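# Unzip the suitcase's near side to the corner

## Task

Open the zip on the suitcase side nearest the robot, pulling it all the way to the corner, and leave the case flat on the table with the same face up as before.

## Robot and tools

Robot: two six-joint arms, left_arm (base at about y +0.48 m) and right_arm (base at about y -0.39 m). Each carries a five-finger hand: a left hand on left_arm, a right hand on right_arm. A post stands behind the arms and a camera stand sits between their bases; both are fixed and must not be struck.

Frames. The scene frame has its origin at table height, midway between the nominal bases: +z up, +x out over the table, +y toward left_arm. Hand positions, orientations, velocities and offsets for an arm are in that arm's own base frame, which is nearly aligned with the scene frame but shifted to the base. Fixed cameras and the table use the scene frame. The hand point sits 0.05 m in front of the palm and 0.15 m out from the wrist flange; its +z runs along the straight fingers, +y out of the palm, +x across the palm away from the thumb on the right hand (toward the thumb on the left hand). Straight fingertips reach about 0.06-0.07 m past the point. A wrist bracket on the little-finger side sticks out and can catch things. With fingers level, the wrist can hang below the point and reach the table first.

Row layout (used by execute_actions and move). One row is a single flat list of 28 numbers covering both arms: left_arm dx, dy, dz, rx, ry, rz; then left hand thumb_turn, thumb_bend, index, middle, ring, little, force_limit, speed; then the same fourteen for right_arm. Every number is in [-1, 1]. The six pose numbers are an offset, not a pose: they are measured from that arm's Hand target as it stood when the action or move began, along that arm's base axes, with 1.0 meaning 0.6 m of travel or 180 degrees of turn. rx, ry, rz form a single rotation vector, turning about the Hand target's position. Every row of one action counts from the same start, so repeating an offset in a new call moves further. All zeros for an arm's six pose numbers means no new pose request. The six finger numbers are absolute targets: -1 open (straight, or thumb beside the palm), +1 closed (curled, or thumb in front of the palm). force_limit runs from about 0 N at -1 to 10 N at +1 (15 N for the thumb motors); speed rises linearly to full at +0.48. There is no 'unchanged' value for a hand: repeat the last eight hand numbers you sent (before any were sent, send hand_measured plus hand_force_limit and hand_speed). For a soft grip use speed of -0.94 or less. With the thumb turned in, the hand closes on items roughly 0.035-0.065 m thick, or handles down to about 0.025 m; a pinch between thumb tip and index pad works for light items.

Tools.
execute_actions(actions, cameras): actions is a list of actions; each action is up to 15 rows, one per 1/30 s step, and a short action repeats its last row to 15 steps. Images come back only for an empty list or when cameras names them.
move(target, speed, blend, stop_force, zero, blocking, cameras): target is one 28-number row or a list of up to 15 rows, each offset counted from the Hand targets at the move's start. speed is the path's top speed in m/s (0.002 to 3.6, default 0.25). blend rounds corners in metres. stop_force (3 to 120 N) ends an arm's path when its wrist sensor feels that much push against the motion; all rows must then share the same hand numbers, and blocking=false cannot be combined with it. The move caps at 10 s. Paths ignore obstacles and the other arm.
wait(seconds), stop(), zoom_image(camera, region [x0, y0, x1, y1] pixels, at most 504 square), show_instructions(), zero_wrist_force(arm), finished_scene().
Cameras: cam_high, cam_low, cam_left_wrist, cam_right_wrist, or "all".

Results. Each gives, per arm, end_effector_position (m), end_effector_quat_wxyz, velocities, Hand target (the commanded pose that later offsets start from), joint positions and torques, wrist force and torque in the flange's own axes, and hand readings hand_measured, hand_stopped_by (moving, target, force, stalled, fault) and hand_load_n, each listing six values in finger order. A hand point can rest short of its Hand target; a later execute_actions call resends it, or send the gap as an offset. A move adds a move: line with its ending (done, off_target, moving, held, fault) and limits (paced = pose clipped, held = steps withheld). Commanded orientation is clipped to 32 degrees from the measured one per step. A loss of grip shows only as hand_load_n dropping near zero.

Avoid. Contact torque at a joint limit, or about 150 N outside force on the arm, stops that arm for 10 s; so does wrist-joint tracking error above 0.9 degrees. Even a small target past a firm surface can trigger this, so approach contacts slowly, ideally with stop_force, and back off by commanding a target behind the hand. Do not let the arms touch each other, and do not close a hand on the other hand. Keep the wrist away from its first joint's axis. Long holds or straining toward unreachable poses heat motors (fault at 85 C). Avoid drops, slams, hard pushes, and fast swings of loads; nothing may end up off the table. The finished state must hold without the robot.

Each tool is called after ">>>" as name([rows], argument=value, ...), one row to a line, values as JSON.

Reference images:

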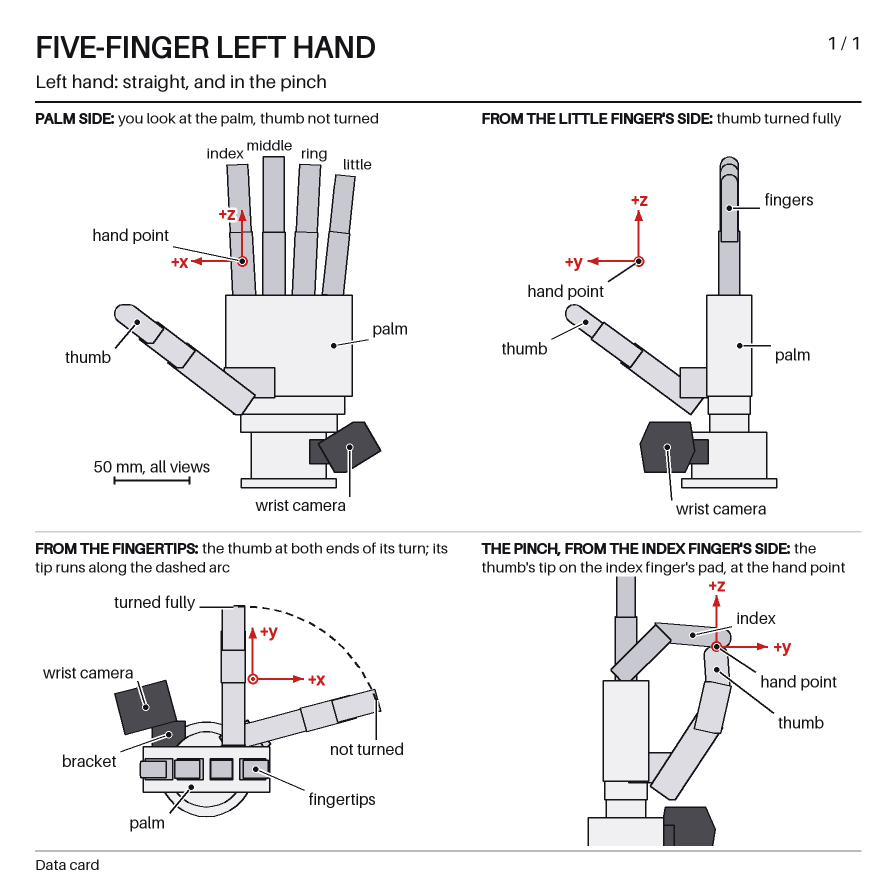

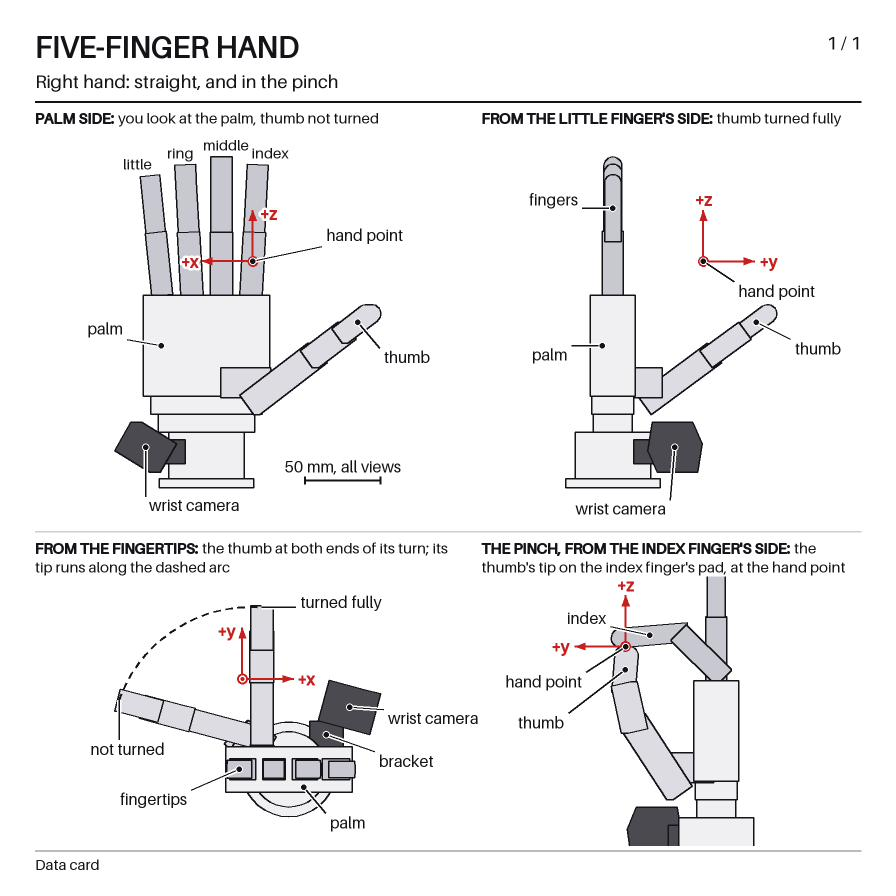

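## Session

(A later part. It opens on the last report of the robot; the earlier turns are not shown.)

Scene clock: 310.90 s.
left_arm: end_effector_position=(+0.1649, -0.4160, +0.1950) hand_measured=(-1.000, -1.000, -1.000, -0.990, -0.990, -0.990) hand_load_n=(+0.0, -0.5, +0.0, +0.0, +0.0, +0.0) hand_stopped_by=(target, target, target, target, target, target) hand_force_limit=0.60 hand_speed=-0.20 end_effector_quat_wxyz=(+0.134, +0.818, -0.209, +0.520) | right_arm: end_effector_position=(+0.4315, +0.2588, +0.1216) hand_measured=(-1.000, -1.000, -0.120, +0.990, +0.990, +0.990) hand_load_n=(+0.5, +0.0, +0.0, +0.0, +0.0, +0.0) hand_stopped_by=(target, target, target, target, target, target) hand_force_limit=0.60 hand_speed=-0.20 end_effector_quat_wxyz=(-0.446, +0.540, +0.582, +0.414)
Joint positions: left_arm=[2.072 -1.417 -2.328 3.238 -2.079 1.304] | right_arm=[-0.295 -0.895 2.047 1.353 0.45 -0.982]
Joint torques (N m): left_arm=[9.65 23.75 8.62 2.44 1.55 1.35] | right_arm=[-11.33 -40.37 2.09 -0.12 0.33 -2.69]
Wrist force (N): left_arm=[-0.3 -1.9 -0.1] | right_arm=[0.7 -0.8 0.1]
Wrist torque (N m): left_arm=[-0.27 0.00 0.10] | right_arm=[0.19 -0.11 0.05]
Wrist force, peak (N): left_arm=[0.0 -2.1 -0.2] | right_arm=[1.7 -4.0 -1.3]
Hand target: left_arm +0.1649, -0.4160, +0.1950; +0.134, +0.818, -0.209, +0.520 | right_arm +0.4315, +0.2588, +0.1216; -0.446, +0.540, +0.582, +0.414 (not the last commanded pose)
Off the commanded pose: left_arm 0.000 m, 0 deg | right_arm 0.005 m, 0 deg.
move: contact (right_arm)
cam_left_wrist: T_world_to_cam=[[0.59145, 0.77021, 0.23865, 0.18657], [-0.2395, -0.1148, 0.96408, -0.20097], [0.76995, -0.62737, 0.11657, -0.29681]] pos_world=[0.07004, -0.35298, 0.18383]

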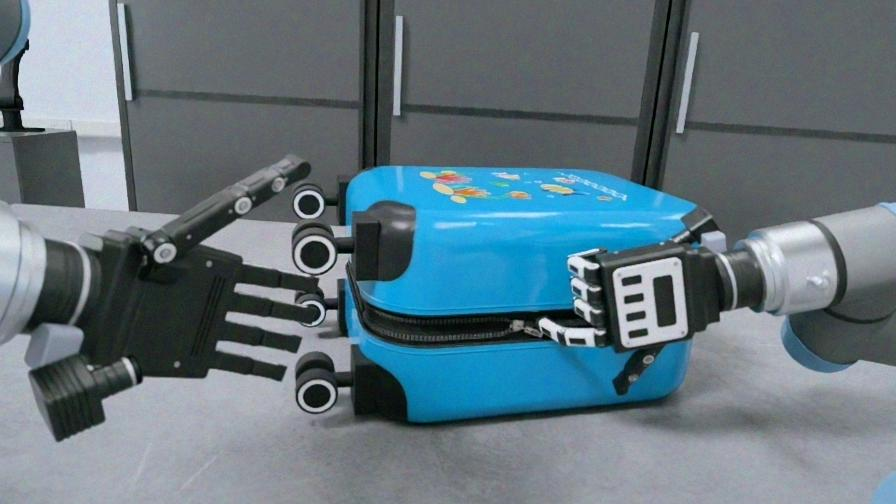

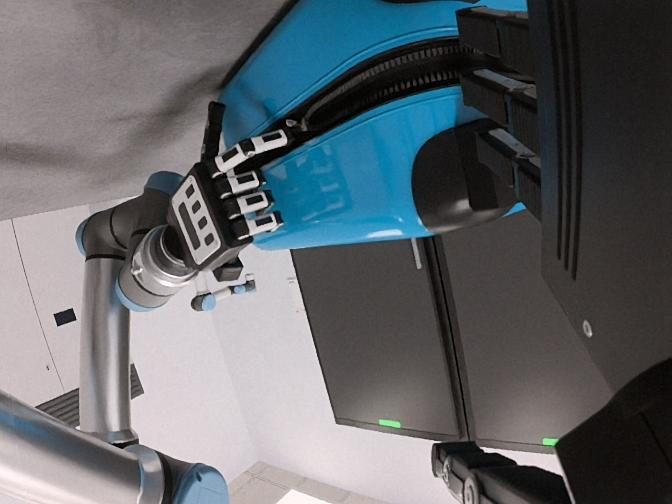

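>>> move(target=[0,0,0,0,0,0,-1,-1,-1,-0.99,-0.99,-0.99,0.6,-0.2,-0.001,-0.0003,-0.0133,0,0,0,-1,-1,-0.12,0.99,0.99,0.99,0.6,-0.2], speed=0.01, stop_force=4, cameras=["cam_low","cam_left_wrist"])

>>> zoom_image(camera="cam_low", region=[450, 290, 570, 380])

>>> zoom_image(camera="cam_left_wrist", region=[220, 70, 340, 160])

Scene clock: 312.93 s.
left_arm: end_effector_position=(+0.1649, -0.4160, +0.1950) hand_measured=(-1.000, -1.000, -1.000, -0.990, -0.990, -0.990) hand_load_n=(+0.0, -0.5, +0.0, +0.0, +0.0, +0.0) hand_stopped_by=(target, target, target, target, target, target) hand_force_limit=0.60 hand_speed=-0.20 end_effector_quat_wxyz=(+0.134, +0.818, -0.209, +0.520) | right_arm: end_effector_position=(+0.4309, +0.2586, +0.1136) hand_measured=(-1.000, -1.000, -0.120, +0.990, +0.990, +0.990) hand_load_n=(+0.0, +0.0, +0.5, +0.0, +0.0, +0.0) hand_stopped_by=(target, target, target, target, target, target) hand_force_limit=0.60 hand_speed=-0.20 end_effector_quat_wxyz=(-0.446, +0.540, +0.582, +0.414)
Joint positions: left_arm=[2.072 -1.417 -2.328 3.238 -2.079 1.304] | right_arm=[-0.296 -0.877 2.047 1.335 0.45 -0.984]
Joint torques (N m): left_arm=[7.95 23.84 7.36 2.48 1.56 1.1] | right_arm=[-11.8 -23.75 2.54 0.12 0.34 -2.73]
Wrist force (N): left_arm=[-0.1 -1.8 -0.1] | right_arm=[0.7 0.2 0.9]
Wrist torque (N m): left_arm=[-0.27 -0.03 0.10] | right_arm=[0.17 -0.12 0.09]
Wrist force, peak (N): left_arm=[-0.2 -2.0 -0.1] | right_arm=[2.2 -2.1 -0.4]
Hand target: left_arm +0.1649, -0.4160, +0.1950; +0.134, +0.818, -0.209, +0.520 | right_arm +0.4309, +0.2586, +0.1136; -0.446, +0.540, +0.582, +0.414
Off the commanded pose: left_arm 0.000 m, 0 deg | right_arm 0.000 m, 0 deg.
move: done
cam_left_wrist: T_world_to_cam=[[0.59145, 0.77021, 0.23865, 0.18657], [-0.2395, -0.1148, 0.96408, -0.20097], [0.76995, -0.62737, 0.11657, -0.29681]] pos_world=[0.07004, -0.35298, 0.18383]

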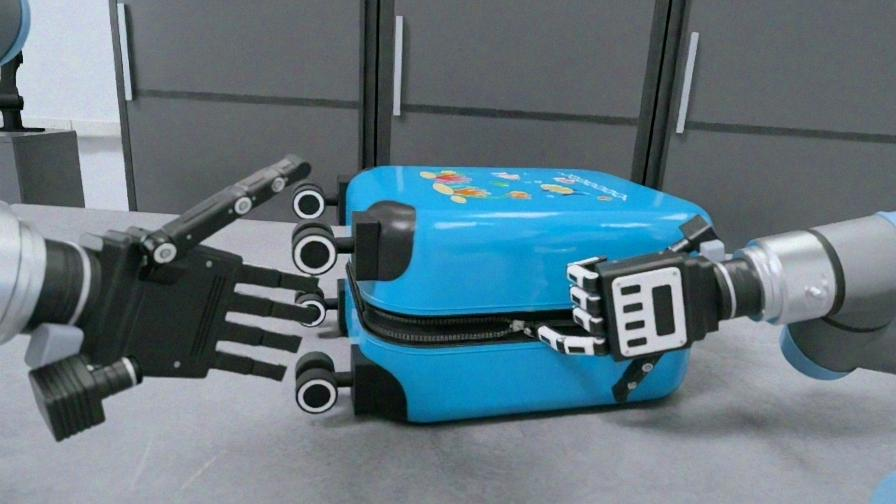

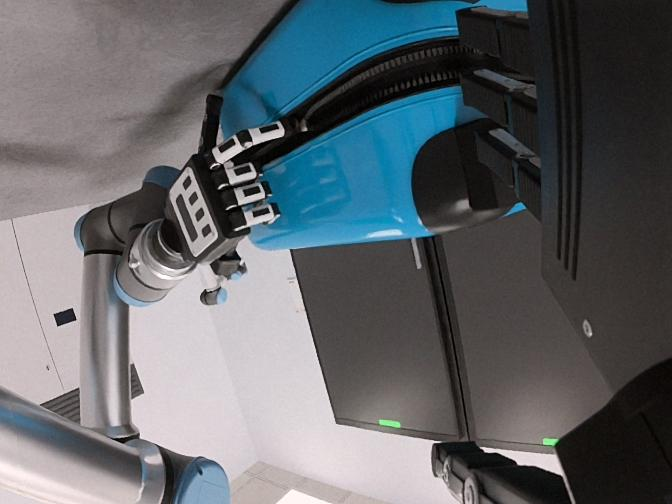

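Scaled by 4.200 from the camera's image (finer frame: 1280x720).

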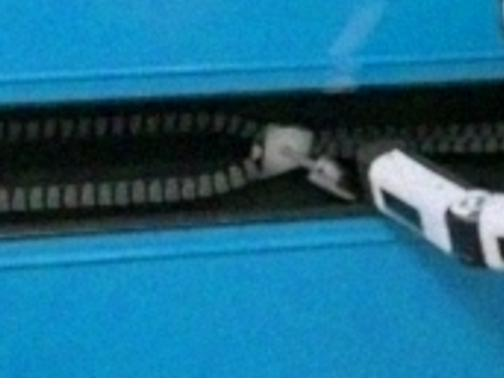

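Scaled by 4.200 from the camera's image (finer frame: 960x720).

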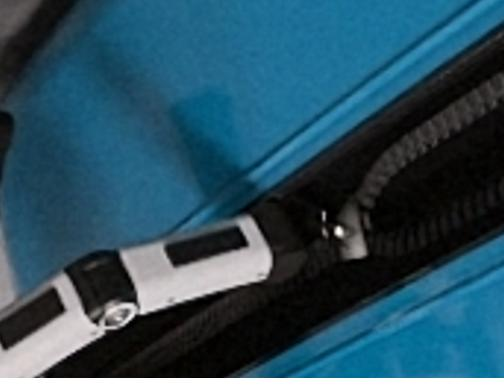

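>>> move(target=[0,0,0,0,0,0,-1,-1,-1,-0.99,-0.99,-0.99,0.6,-0.2,-0.0045,0.0126,-0.0033,0,0,0,-1,-1,-0.12,0.99,0.99,0.99,0.6,-0.2], speed=0.01, stop_force=4, cameras=["cam_low","cam_left_wrist"])

>>> zoom_image(camera="cam_low", region=[450, 290, 570, 380])

>>> zoom_image(camera="cam_left_wrist", region=[220, 70, 340, 160])

Scene clock: 315.07 s.
left_arm: end_effector_position=(+0.1649, -0.4160, +0.1950) hand_measured=(-1.000, -1.000, -1.000, -0.990, -0.990, -0.990) hand_load_n=(+0.0, +0.0, +0.0, +0.0, +0.0, +0.0) hand_stopped_by=(target, target, target, target, target, target) hand_force_limit=0.60 hand_speed=-0.20 end_effector_quat_wxyz=(+0.134, +0.818, -0.209, +0.520) | right_arm: end_effector_position=(+0.4282, +0.2661, +0.1116) hand_measured=(-1.000, -1.000, -0.120, +0.990, +0.990, +0.990) hand_load_n=(+0.0, +0.0, -1.5, +0.0, +0.0, +0.0) hand_stopped_by=(target, target, target, target, target, target) hand_force_limit=0.60 hand_speed=-0.20 end_effector_quat_wxyz=(-0.446, +0.540, +0.582, +0.414)
Joint positions: left_arm=[2.072 -1.417 -2.328 3.238 -2.079 1.304] | right_arm=[-0.278 -0.876 2.049 1.31 0.436 -0.959]
Joint torques (N m): left_arm=[9.39 22.65 8.54 2.52 1.63 1.06] | right_arm=[7.76 -25.91 2.42 0.35 -2.7 2.45]
Wrist force (N): left_arm=[-0.1 -1.8 -0.3] | right_arm=[-0.4 -2.0 -2.1]
Wrist torque (N m): left_arm=[-0.25 -0.04 0.11] | right_arm=[0.15 -0.08 -0.04]
Wrist force, peak (N): left_arm=[-0.1 -2.0 -0.4] | right_arm=[-1.0 -4.2 -1.0]
Hand target: left_arm +0.1649, -0.4160, +0.1950; +0.134, +0.818, -0.209, +0.520 | right_arm +0.4282, +0.2661, +0.1116; -0.446, +0.540, +0.582, +0.414
Off the commanded pose: left_arm 0.000 m, 0 deg | right_arm 0.000 m, 0 deg.
move: done
cam_left_wrist: T_world_to_cam=[[0.59145, 0.77021, 0.23865, 0.18657], [-0.2395, -0.1148, 0.96408, -0.20097], [0.76995, -0.62737, 0.11657, -0.29681]] pos_world=[0.07004, -0.35298, 0.18383]

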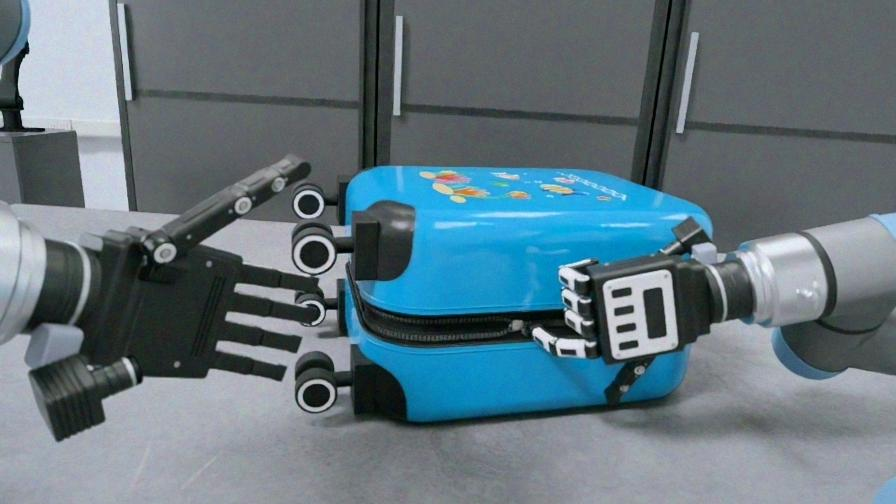

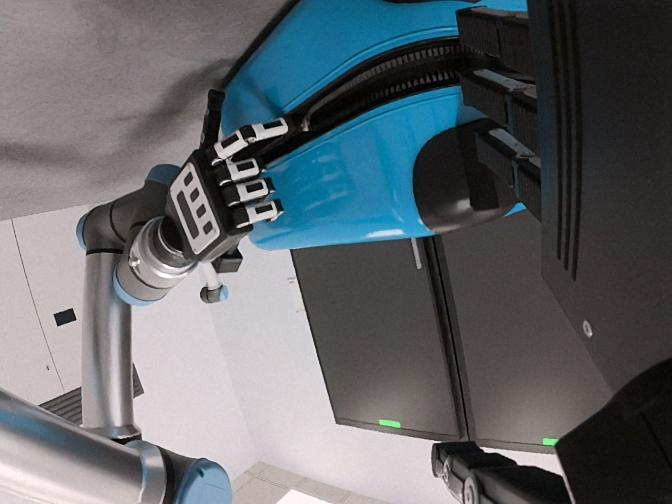

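Scaled by 4.200 from the camera's image (finer frame: 1280x720).

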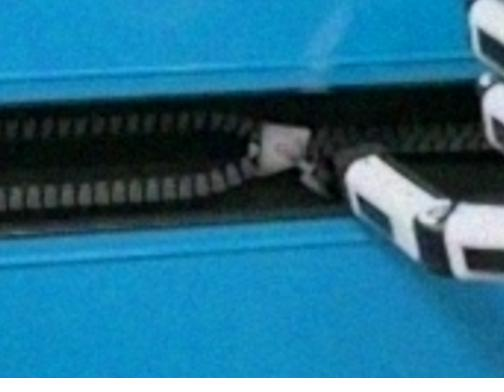

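Scaled by 4.200 from the camera's image (finer frame: 960x720).

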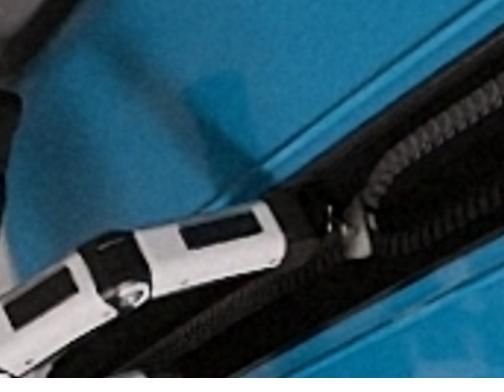

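>>> move([
  [0,0,0,0,0,0,-1,-1,-1,-0.99,-0.99,-0.99,0.6,-0.2,-0.0085,-0.0058,0,0,0,0,-1,-1,-0.12,0.99,0.99,0.99,0.6,-0.2],
  [0,0,0,0,0,0,-1,-1,-1,-0.99,-0.99,-0.99,0.6,-0.2,-0.0085,-0.0058,-0.025,0,0,0,-1,-1,-0.12,0.99,0.99,0.99,0.6,-0.2],
], speed=0.03, cameras=["cam_low"])

>>> zoom_image(camera="cam_low", region=[450, 290, 570, 380])

>>> move(target=[0,0,0,0,0,0,-1,-1,-1,-0.99,-0.99,-0.99,0.6,-0.2,0.0157,0.0055,0,0,0,0,-1,-1,-0.12,0.99,0.99,0.99,0.6,-0.2], speed=0.01, stop_force=3, cameras=["cam_low"])

>>> zoom_image(camera="cam_low", region=[450, 290, 570, 380])

Scene clock: 316.83 s.
left_arm: end_effector_position=(+0.1649, -0.4160, +0.1950) hand_measured=(-1.000, -1.000, -1.000, -0.990, -0.990, -0.990) hand_load_n=(+0.0, +0.0, +0.0, +0.0, +0.0, -0.5) hand_stopped_by=(target, target, target, target, target, target) hand_force_limit=0.60 hand_speed=-0.20 end_effector_quat_wxyz=(+0.134, +0.818, -0.209, +0.520) | right_arm: end_effector_position=(+0.4231, +0.2626, +0.0966) hand_measured=(-1.000, -1.000, -0.120, +0.990, +0.990, +0.990) hand_load_n=(+0.0, +0.0, +0.0, +0.0, +0.0, +0.0) hand_stopped_by=(target, target, target, target, target, target) hand_force_limit=0.60 hand_speed=-0.20 end_effector_quat_wxyz=(-0.446, +0.540, +0.582, +0.414)
Joint positions: left_arm=[2.072 -1.417 -2.328 3.238 -2.079 1.304] | right_arm=[-0.291 -0.843 2.064 1.279 0.447 -0.977]
Joint torques (N m): left_arm=[8.4 24.59 8.77 2.2 1.38 1.31] | right_arm=[-5.02 -25.18 -16.17 0.12 -1.14 -0.05]
Wrist force (N): left_arm=[-0.1 -1.8 -0.2] | right_arm=[0.4 0.7 0.6]
Wrist torque (N m): left_arm=[-0.26 -0.03 0.10] | right_arm=[0.15 -0.13 0.07]
Wrist force, peak (N): left_arm=[-0.1 -2.0 -0.1] | right_arm=[-0.4 -2.2 -2.1]
Hand target: left_arm +0.1649, -0.4160, +0.1950; +0.134, +0.818, -0.209, +0.520 | right_arm +0.4231, +0.2627, +0.0966; -0.446, +0.540, +0.582, +0.414
Off the commanded pose: left_arm 0.000 m, 0 deg | right_arm 0.000 m, 0 deg.
move: done

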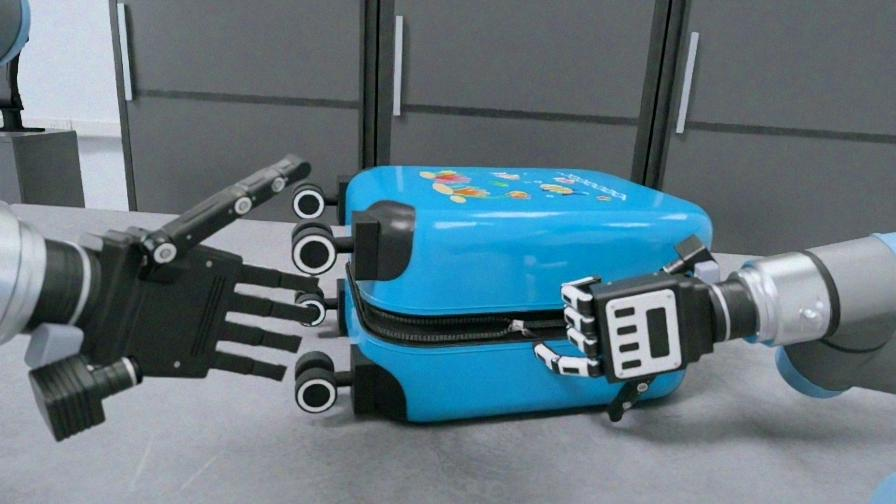

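Scaled by 4.200 from the camera's image (finer frame: 1280x720).

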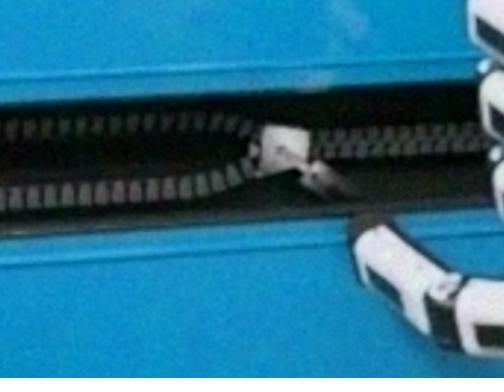

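Scene clock: 317.87 s.
left_arm: end_effector_position=(+0.1649, -0.4160, +0.1950) hand_measured=(-1.000, -1.000, -1.000, -0.990, -0.990, -0.990) hand_load_n=(+0.0, +0.0, +0.0, +0.0, +0.0, +0.0) hand_stopped_by=(target, target, target, target, target, target) hand_force_limit=0.60 hand_speed=-0.20 end_effector_quat_wxyz=(+0.134, +0.818, -0.209, +0.520) | right_arm: end_effector_position=(+0.4235, +0.2627, +0.0966) hand_measured=(-1.000, -1.000, -0.120, +0.990, +0.990, +0.990) hand_load_n=(+0.0, +0.0, +0.0, +0.0, +0.0, +0.0) hand_stopped_by=(target, target, target, target, target, target) hand_force_limit=0.60 hand_speed=-0.20 end_effector_quat_wxyz=(-0.446, +0.540, +0.582, +0.414)
Joint positions: left_arm=[2.072 -1.417 -2.328 3.238 -2.079 1.304] | right_arm=[-0.291 -0.842 2.063 1.279 0.446 -0.977]
Joint torques (N m): left_arm=[8.41 24.58 9.14 2.22 1.57 1.07] | right_arm=[-10.73 -41.6 3.97 0.19 0.6 -2.43]
Wrist force (N): left_arm=[0.0 -1.8 -0.1] | right_arm=[0.6 0.9 0.6]
Wrist torque (N m): left_arm=[-0.27 -0.04 0.11] | right_arm=[0.21 -0.15 0.05]
Wrist force, peak (N): left_arm=[-0.1 -2.0 -0.3] | right_arm=[0.9 -3.8 -1.1]
Hand target: left_arm +0.1649, -0.4160, +0.1950; +0.134, +0.818, -0.209, +0.520 | right_arm +0.4235, +0.2627, +0.0966; -0.446, +0.540, +0.582, +0.414 (not the last commanded pose)
Off the commanded pose: left_arm 0.000 m, 0 deg | right_arm 0.010 m, 0 deg.
move: contact (right_arm)

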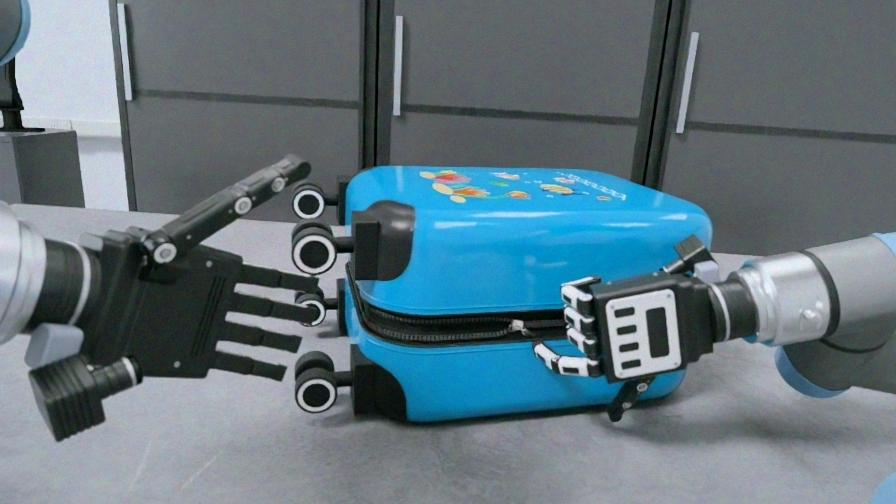

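Scaled by 4.200 from the camera's image (finer frame: 1280x720).

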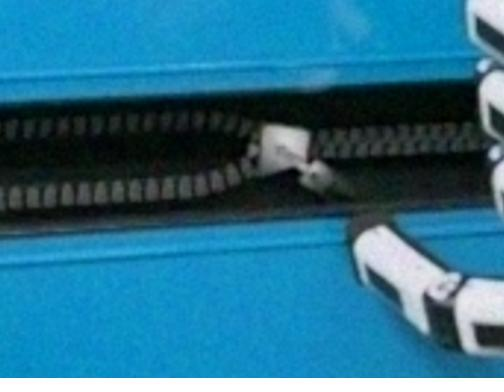

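>>> move([
  [0,0,0,0,0,0,-1,-1,-1,-0.99,-0.99,-0.99,0.6,-0.2,-0.1258,-0.0445,0.0723,0,0,0,-1,-1,-0.12,-1,-1,-1,0.6,-0.2],
  [0,0,0,0,0,0,-1,-1,-1,-0.99,-0.99,-0.99,0.6,-0.2,-0.1308,0.0622,0.1057,-0.3698,-0.2034,0.036,-1,-1,-0.12,-1,-1,-1,0.6,-0.2],
  [0,0,0,0,0,0,-1,-1,-1,-0.99,-0.99,-0.99,0.6,-0.2,-0.0762,0.0835,0.073,-0.3698,-0.2034,0.036,-1,-1,-0.12,-1,-1,-1,0.6,-0.2],
], speed=[0.1,0.15,0.05], blend=[0.01,0.01,0], cameras=["all"])

Scene clock: 326.50 s.
left_arm: end_effector_position=(+0.1649, -0.4160, +0.1950) hand_measured=(-1.000, -1.000, -1.000, -0.990, -0.990, -0.990) hand_load_n=(+0.0, +0.0, +0.0, +0.0, +0.0, +0.0) hand_stopped_by=(target, target, target, target, target, target) hand_force_limit=0.60 hand_speed=-0.20 end_effector_quat_wxyz=(+0.134, +0.818, -0.209, +0.520) | right_arm: end_effector_position=(+0.3778, +0.3128, +0.1404) hand_measured=(-1.000, -1.000, -0.120, -1.000, -1.000, -1.000) hand_load_n=(+0.0, +0.0, +0.0, +0.0, +0.0, +0.0) hand_stopped_by=(target, target, target, target, target, target) hand_force_limit=0.60 hand_speed=-0.20 end_effector_quat_wxyz=(+0.090, +0.512, +0.841, +0.149)
Joint positions: left_arm=[2.072 -1.417 -2.328 3.238 -2.079 1.304] | right_arm=[0.482 -1.363 1.867 0.717 1.572 0.004]
Joint torques (N m): left_arm=[8.46 23.83 9.21 2.38 1.35 1.32] | right_arm=[-10.07 -16.47 -27.33 -0.11 -1.16 -2.59]
Wrist force (N): left_arm=[0.0 -1.8 -0.2] | right_arm=[-0.2 0.5 0.4]
Wrist torque (N m): left_arm=[-0.25 -0.05 0.11] | right_arm=[0.21 0.10 0.07]
Wrist force, peak (N): left_arm=[-0.1 -2.1 -0.3] | right_arm=[0.4 1.4 1.1]
Hand target: left_arm +0.1649, -0.4160, +0.1950; +0.134, +0.818, -0.209, +0.520 | right_arm +0.3778, +0.3128, +0.1404; +0.090, +0.512, +0.841, +0.149
Off the commanded pose: left_arm 0.000 m, 0 deg | right_arm 0.000 m, 0 deg.
move: done
cam_left_wrist: T_world_to_cam=[[0.59145, 0.77021, 0.23865, 0.18657], [-0.2395, -0.1148, 0.96408, -0.20097], [0.76995, -0.62737, 0.11657, -0.29681]] pos_world=[0.07004, -0.35298, 0.18383]
cam_right_wrist: T_world_to_cam=[[0.71876, 0.61117, 0.33144, -0.50721], [0.40983, -0.75754, 0.50811, 0.01163], [0.56162, -0.22938, -0.79496, 0.08638]] pos_world=[0.31129, 0.33862, 0.23087]

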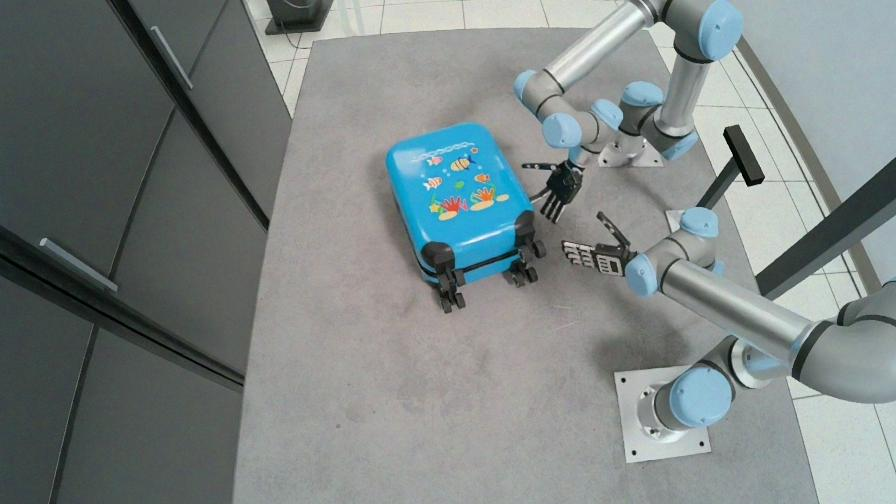

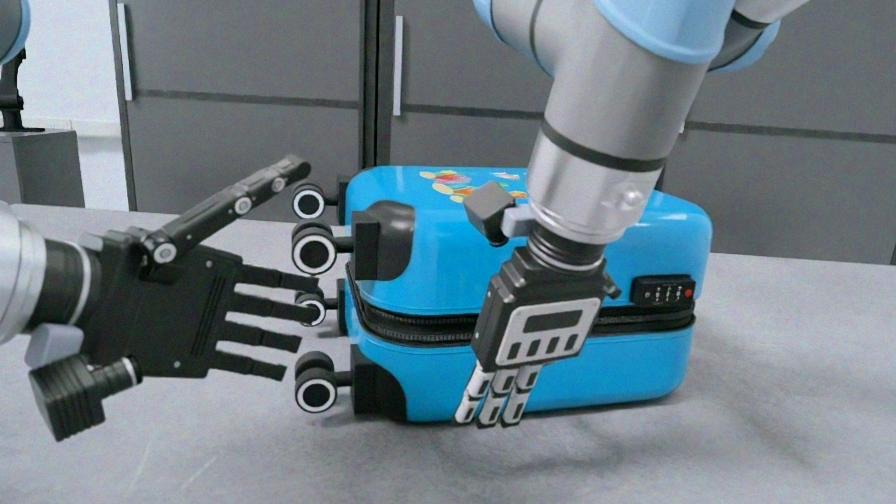

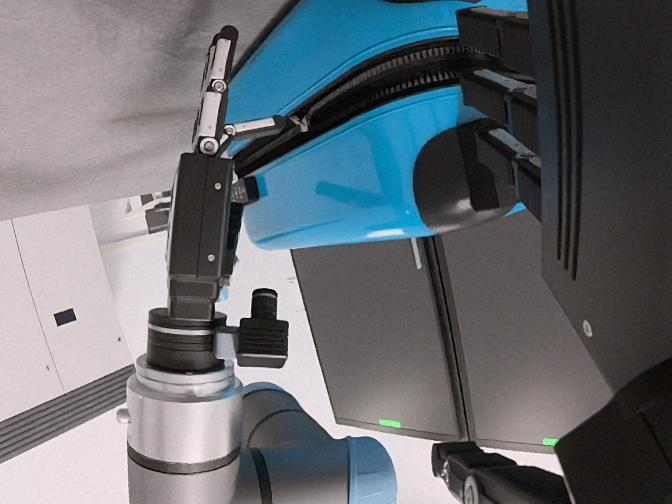

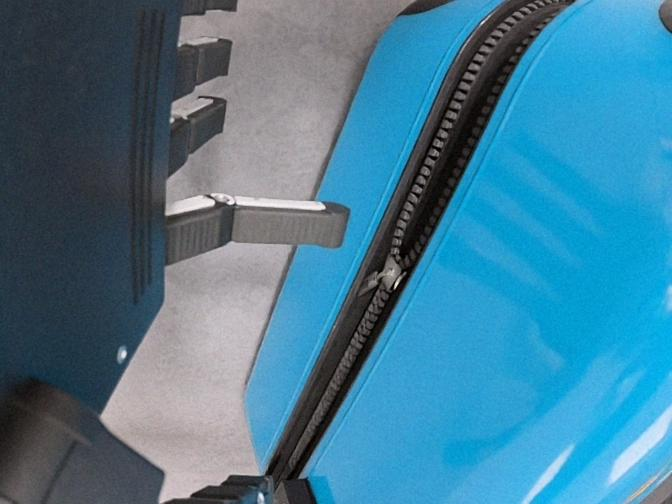

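>>> zoom_image(camera="cam_right_wrist", region=[320, 170, 460, 330])

>>> move(target=[0,0,0,0,0,0,-1,-1,-1,-0.99,-0.99,-0.99,0.6,-0.2,0.0346,0.0122,0,0,0,0,-1,-1,-0.12,-1,-1,-1,0.6,-0.2], speed=0.02, stop_force=3, cameras=["cam_left_wrist","cam_right_wrist"])

>>> zoom_image(camera="cam_right_wrist", region=[280, 150, 440, 330])

>>> zoom_image(camera="cam_left_wrist", region=[220, 70, 340, 160])

Scaled by 3.150 from the camera's image (finer frame: 960x720).

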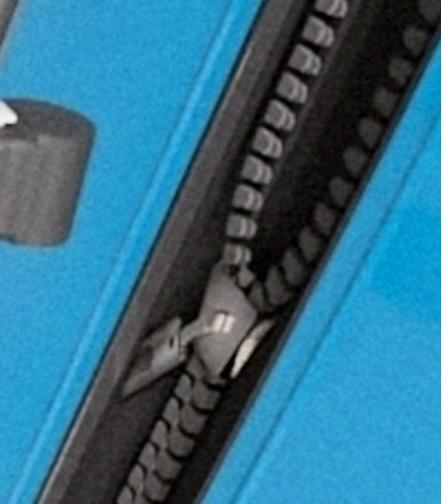

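Scene clock: 328.93 s.
left_arm: end_effector_position=(+0.1649, -0.4160, +0.1950) hand_measured=(-1.000, -1.000, -1.000, -0.990, -0.990, -0.990) hand_load_n=(-0.5, +0.0, +0.0, +0.0, +0.0, +0.0) hand_stopped_by=(target, target, target, target, target, target) hand_force_limit=0.60 hand_speed=-0.20 end_effector_quat_wxyz=(+0.134, +0.818, -0.209, +0.520) | right_arm: end_effector_position=(+0.3986, +0.3201, +0.1404) hand_measured=(-1.000, -1.000, -0.120, -1.000, -1.000, -1.000) hand_load_n=(+0.0, +0.0, +0.5, +0.0, +0.0, +0.0) hand_stopped_by=(target, target, target, target, target, target) hand_force_limit=0.60 hand_speed=-0.20 end_effector_quat_wxyz=(+0.090, +0.512, +0.841, +0.149)
Joint positions: left_arm=[2.072 -1.417 -2.328 3.238 -2.079 1.304] | right_arm=[0.474 -1.318 1.81 0.73 1.569 -0.004]
Joint torques (N m): left_arm=[7.82 23.91 8.45 2.26 1.08 1.29] | right_arm=[-10.69 -18.93 -29.28 4 -1.37 -2.64]
Wrist force (N): left_arm=[-0.1 -1.9 0.1] | right_arm=[-0.2 0.7 0.7]
Wrist torque (N m): left_arm=[-0.30 -0.03 0.11] | right_arm=[0.24 0.09 0.09]
Wrist force, peak (N): left_arm=[-0.1 -1.9 -0.1] | right_arm=[-0.4 1.0 1.0]
Hand target: left_arm +0.1649, -0.4160, +0.1950; +0.134, +0.818, -0.209, +0.520 | right_arm +0.3986, +0.3201, +0.1404; +0.090, +0.512, +0.841, +0.149
Off the commanded pose: left_arm 0.000 m, 0 deg | right_arm 0.000 m, 0 deg.
move: done
cam_left_wrist: T_world_to_cam=[[0.59145, 0.77021, 0.23865, 0.18657], [-0.2395, -0.1148, 0.96408, -0.20097], [0.76995, -0.62737, 0.11657, -0.29681]] pos_world=[0.07004, -0.35298, 0.18383]
cam_right_wrist: T_world_to_cam=[[0.71876, 0.61117, 0.33144, -0.52669], [0.40983, -0.75754, 0.50811, 0.00872], [0.56162, -0.22938, -0.79496, 0.07639]] pos_world=[0.33209, 0.34602, 0.23087]

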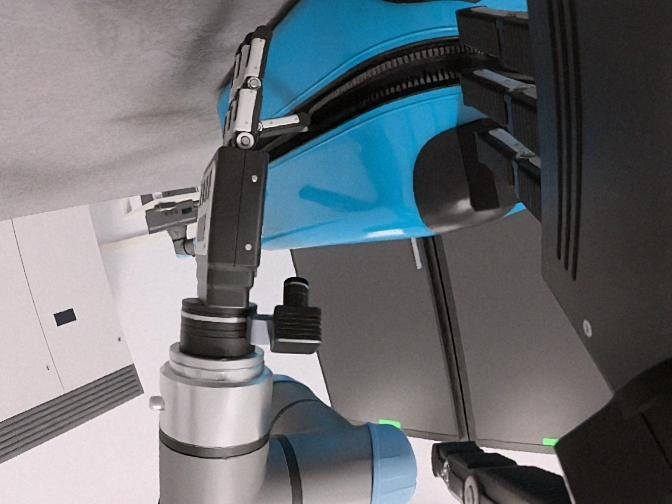

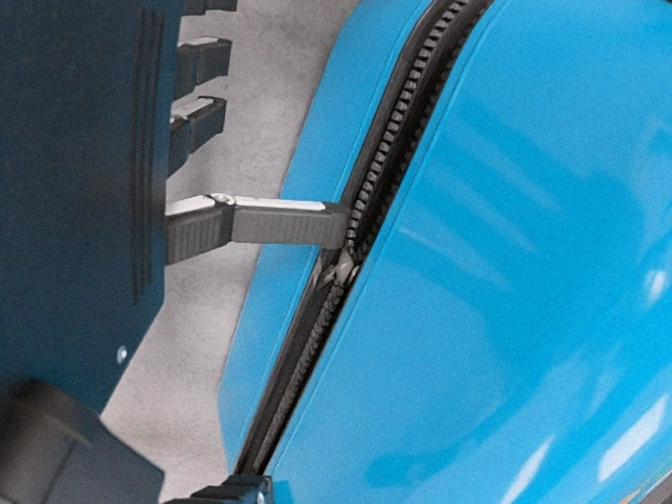

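Scaled by 2.800 from the camera's image (finer frame: 960x720).

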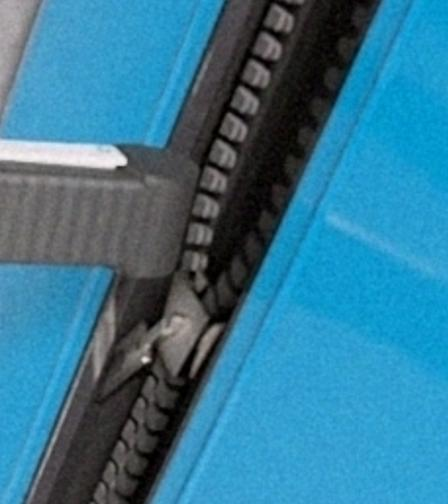

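Scaled by 4.200 from the camera's image (finer frame: 960x720).

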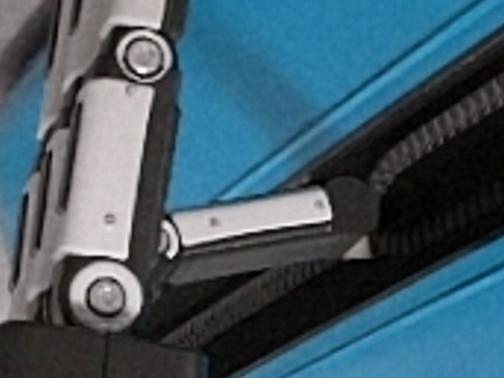

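>>> move(target=[0,0,0,0,0,0,-1,-1,-1,-0.99,-0.99,-0.99,0.6,-0.2,0.022,0.0077,0.0033,0,0,0,-1,-1,-0.12,-1,-1,-1,0.6,-0.2], speed=0.01, stop_force=3, cameras=["cam_left_wrist","cam_right_wrist"])

>>> zoom_image(camera="cam_right_wrist", region=[280, 150, 440, 330])

>>> zoom_image(camera="cam_left_wrist", region=[220, 70, 340, 160])

Scene clock: 331.47 s.
left_arm: end_effector_position=(+0.1649, -0.4160, +0.1950) hand_measured=(-1.000, -1.000, -1.000, -0.990, -0.990, -0.990) hand_load_n=(-0.5, +0.0, +0.0, +0.0, +0.0, +0.0) hand_stopped_by=(target, target, target, target, target, target) hand_force_limit=0.60 hand_speed=-0.20 end_effector_quat_wxyz=(+0.134, +0.818, -0.209, +0.520) | right_arm: end_effector_position=(+0.4086, +0.3236, +0.1419) hand_measured=(-1.000, -1.000, -0.120, -1.000, -1.000, -1.000) hand_load_n=(+0.0, +0.0, +1.0, +0.0, +0.0, +0.0) hand_stopped_by=(target, target, target, target, target, target) hand_force_limit=0.60 hand_speed=-0.20 end_effector_quat_wxyz=(+0.090, +0.512, +0.841, +0.149)
Joint positions: left_arm=[2.072 -1.417 -2.328 3.238 -2.079 1.304] | right_arm=[0.47 -1.299 1.779 0.74 1.568 -0.008]
Joint torques (N m): left_arm=[8.77 24.76 9.51 2.29 1.39 1.26] | right_arm=[6.66 -35.75 -10.32 -0.66 1.21 1.9]
Wrist force (N): left_arm=[0.0 -1.9 -0.2] | right_arm=[0.6 -1.7 0.2]
Wrist torque (N m): left_arm=[-0.28 -0.04 0.11] | right_arm=[0.21 0.13 0.08]
Wrist force, peak (N): left_arm=[0.0 -2.0 -0.2] | right_arm=[0.5 -4.1 -0.7]
Hand target: left_arm +0.1649, -0.4160, +0.1950; +0.134, +0.818, -0.209, +0.520 | right_arm +0.4086, +0.3236, +0.1419; +0.090, +0.512, +0.841, +0.149 (not the last commanded pose)
Off the commanded pose: left_arm 0.000 m, 0 deg | right_arm 0.003 m, 0 deg.
move: contact (right_arm)
cam_left_wrist: T_world_to_cam=[[0.59145, 0.77021, 0.23865, 0.18657], [-0.2395, -0.1148, 0.96408, -0.20097], [0.76995, -0.62737, 0.11657, -0.29681]] pos_world=[0.07004, -0.35298, 0.18383]
cam_right_wrist: T_world_to_cam=[[0.71876, 0.61117, 0.33144, -0.53651], [0.40983, -0.75754, 0.50811, 0.00651], [0.56162, -0.22938, -0.79496, 0.07277]] pos_world=[0.34209, 0.34952, 0.23237]

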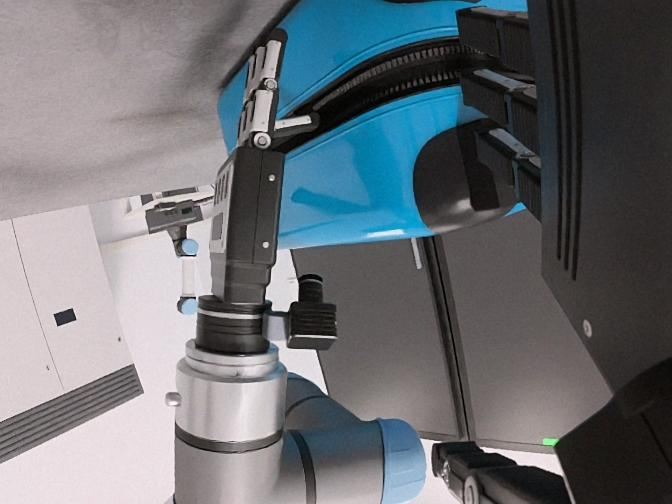

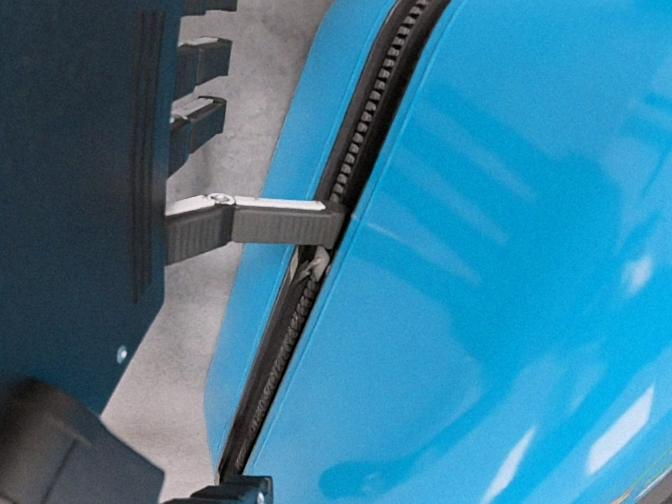

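Scaled by 2.800 from the camera's image (finer frame: 960x720).

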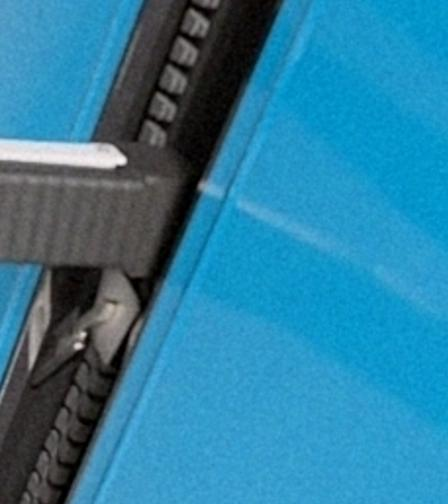

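Scaled by 4.200 from the camera's image (finer frame: 960x720).

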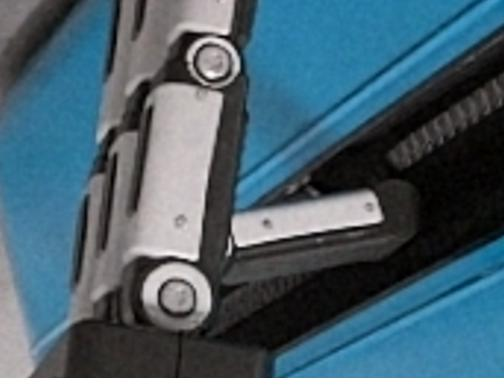

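>>> move(target=[0,0,0,0,0,0,-1,-1,-1,-0.99,-0.99,-0.99,0.6,-0.2,0.0055,-0.0157,0,0,0,0,-1,-1,-0.12,-1,-1,-1,0.6,-0.2], speed=0.01, stop_force=7, cameras=["cam_left_wrist","cam_right_wrist","cam_low"])

>>> zoom_image(camera="cam_right_wrist", region=[280, 150, 440, 330])

Scene clock: 333.57 s.
left_arm: end_effector_position=(+0.1649, -0.4160, +0.1950) hand_measured=(-1.000, -1.000, -1.000, -0.990, -0.990, -0.990) hand_load_n=(+0.0, +0.0, +0.0, +0.0, +0.0, +0.0) hand_stopped_by=(target, target, target, target, target, target) hand_force_limit=0.60 hand_speed=-0.20 end_effector_quat_wxyz=(+0.134, +0.818, -0.209, +0.520) | right_arm: end_effector_position=(+0.4119, +0.3142, +0.1419) hand_measured=(-1.000, -1.000, -0.120, -1.000, -1.000, -1.000) hand_load_n=(+0.0, +0.0, +0.5, +0.0, +0.0, +0.0) hand_stopped_by=(target, target, target, target, target, target) hand_force_limit=0.60 hand_speed=-0.20 end_effector_quat_wxyz=(+0.090, +0.512, +0.841, +0.149)
Joint positions: left_arm=[2.072 -1.417 -2.328 3.238 -2.079 1.304] | right_arm=[0.443 -1.309 1.793 0.737 1.558 -0.033]
Joint torques (N m): left_arm=[8.15 23.84 9.64 2.29 1.33 1.14] | right_arm=[-12.65 -34.86 -8.28 -0.08 -0.6 -2.51]
Wrist force (N): left_arm=[-0.2 -1.5 -0.3] | right_arm=[2.6 0.8 0.9]
Wrist torque (N m): left_arm=[-0.22 -0.02 0.09] | right_arm=[0.31 0.15 0.09]
Wrist force, peak (N): left_arm=[0.0 -2.0 -0.3] | right_arm=[3.8 -0.6 0.3]
Hand target: left_arm +0.1649, -0.4160, +0.1950; +0.134, +0.818, -0.209, +0.520 | right_arm +0.4119, +0.3142, +0.1419; +0.090, +0.512, +0.841, +0.149
Off the commanded pose: left_arm 0.000 m, 0 deg | right_arm 0.000 m, 0 deg.
move: done
cam_left_wrist: T_world_to_cam=[[0.59145, 0.77021, 0.23865, 0.18657], [-0.2395, -0.1148, 0.96408, -0.20097], [0.76995, -0.62737, 0.11657, -0.29681]] pos_world=[0.07004, -0.35298, 0.18383]
cam_right_wrist: T_world_to_cam=[[0.71874, 0.61121, 0.33141, -0.53308], [0.40987, -0.7575, 0.50814, -0.00207], [0.56162, -0.22938, -0.79496, 0.06874]] pos_world=[0.34539, 0.34002, 0.23237]
Images, in order (width x height): cam_low 896x504, cam_left_wrist 672x504, cam_right_wrist 672x504.

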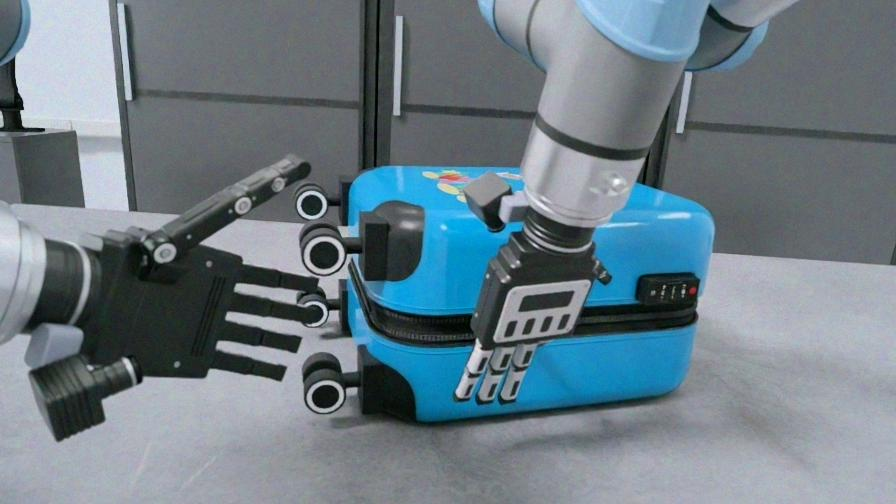

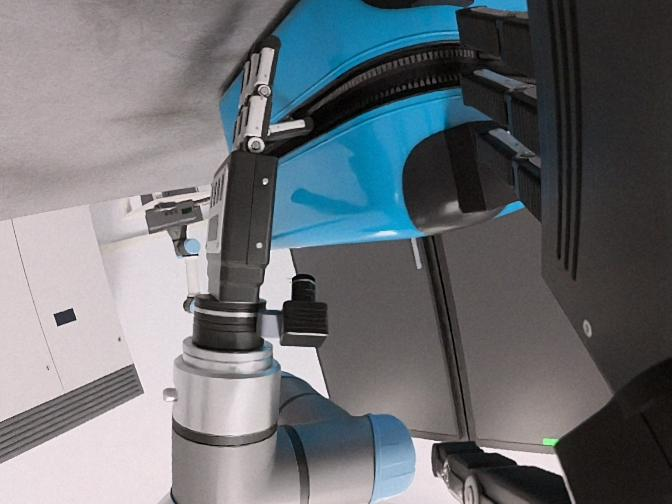

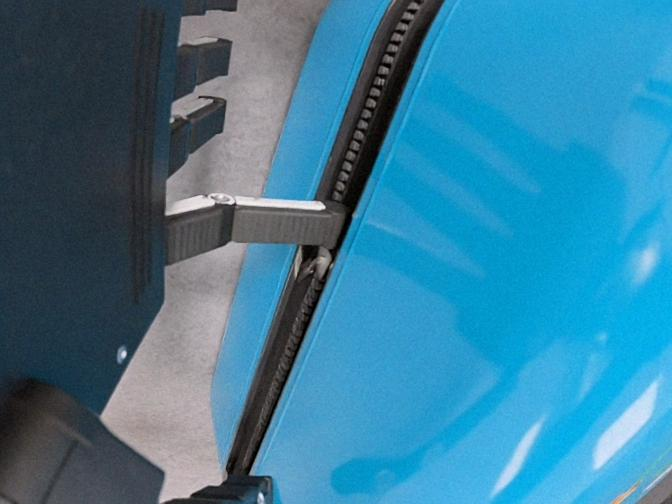

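Scaled by 2.800 from the camera's image (finer frame: 960x720).

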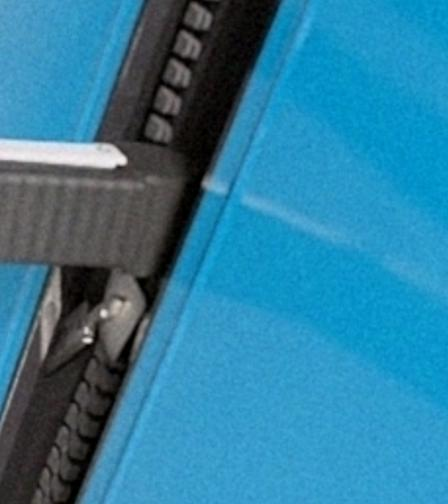

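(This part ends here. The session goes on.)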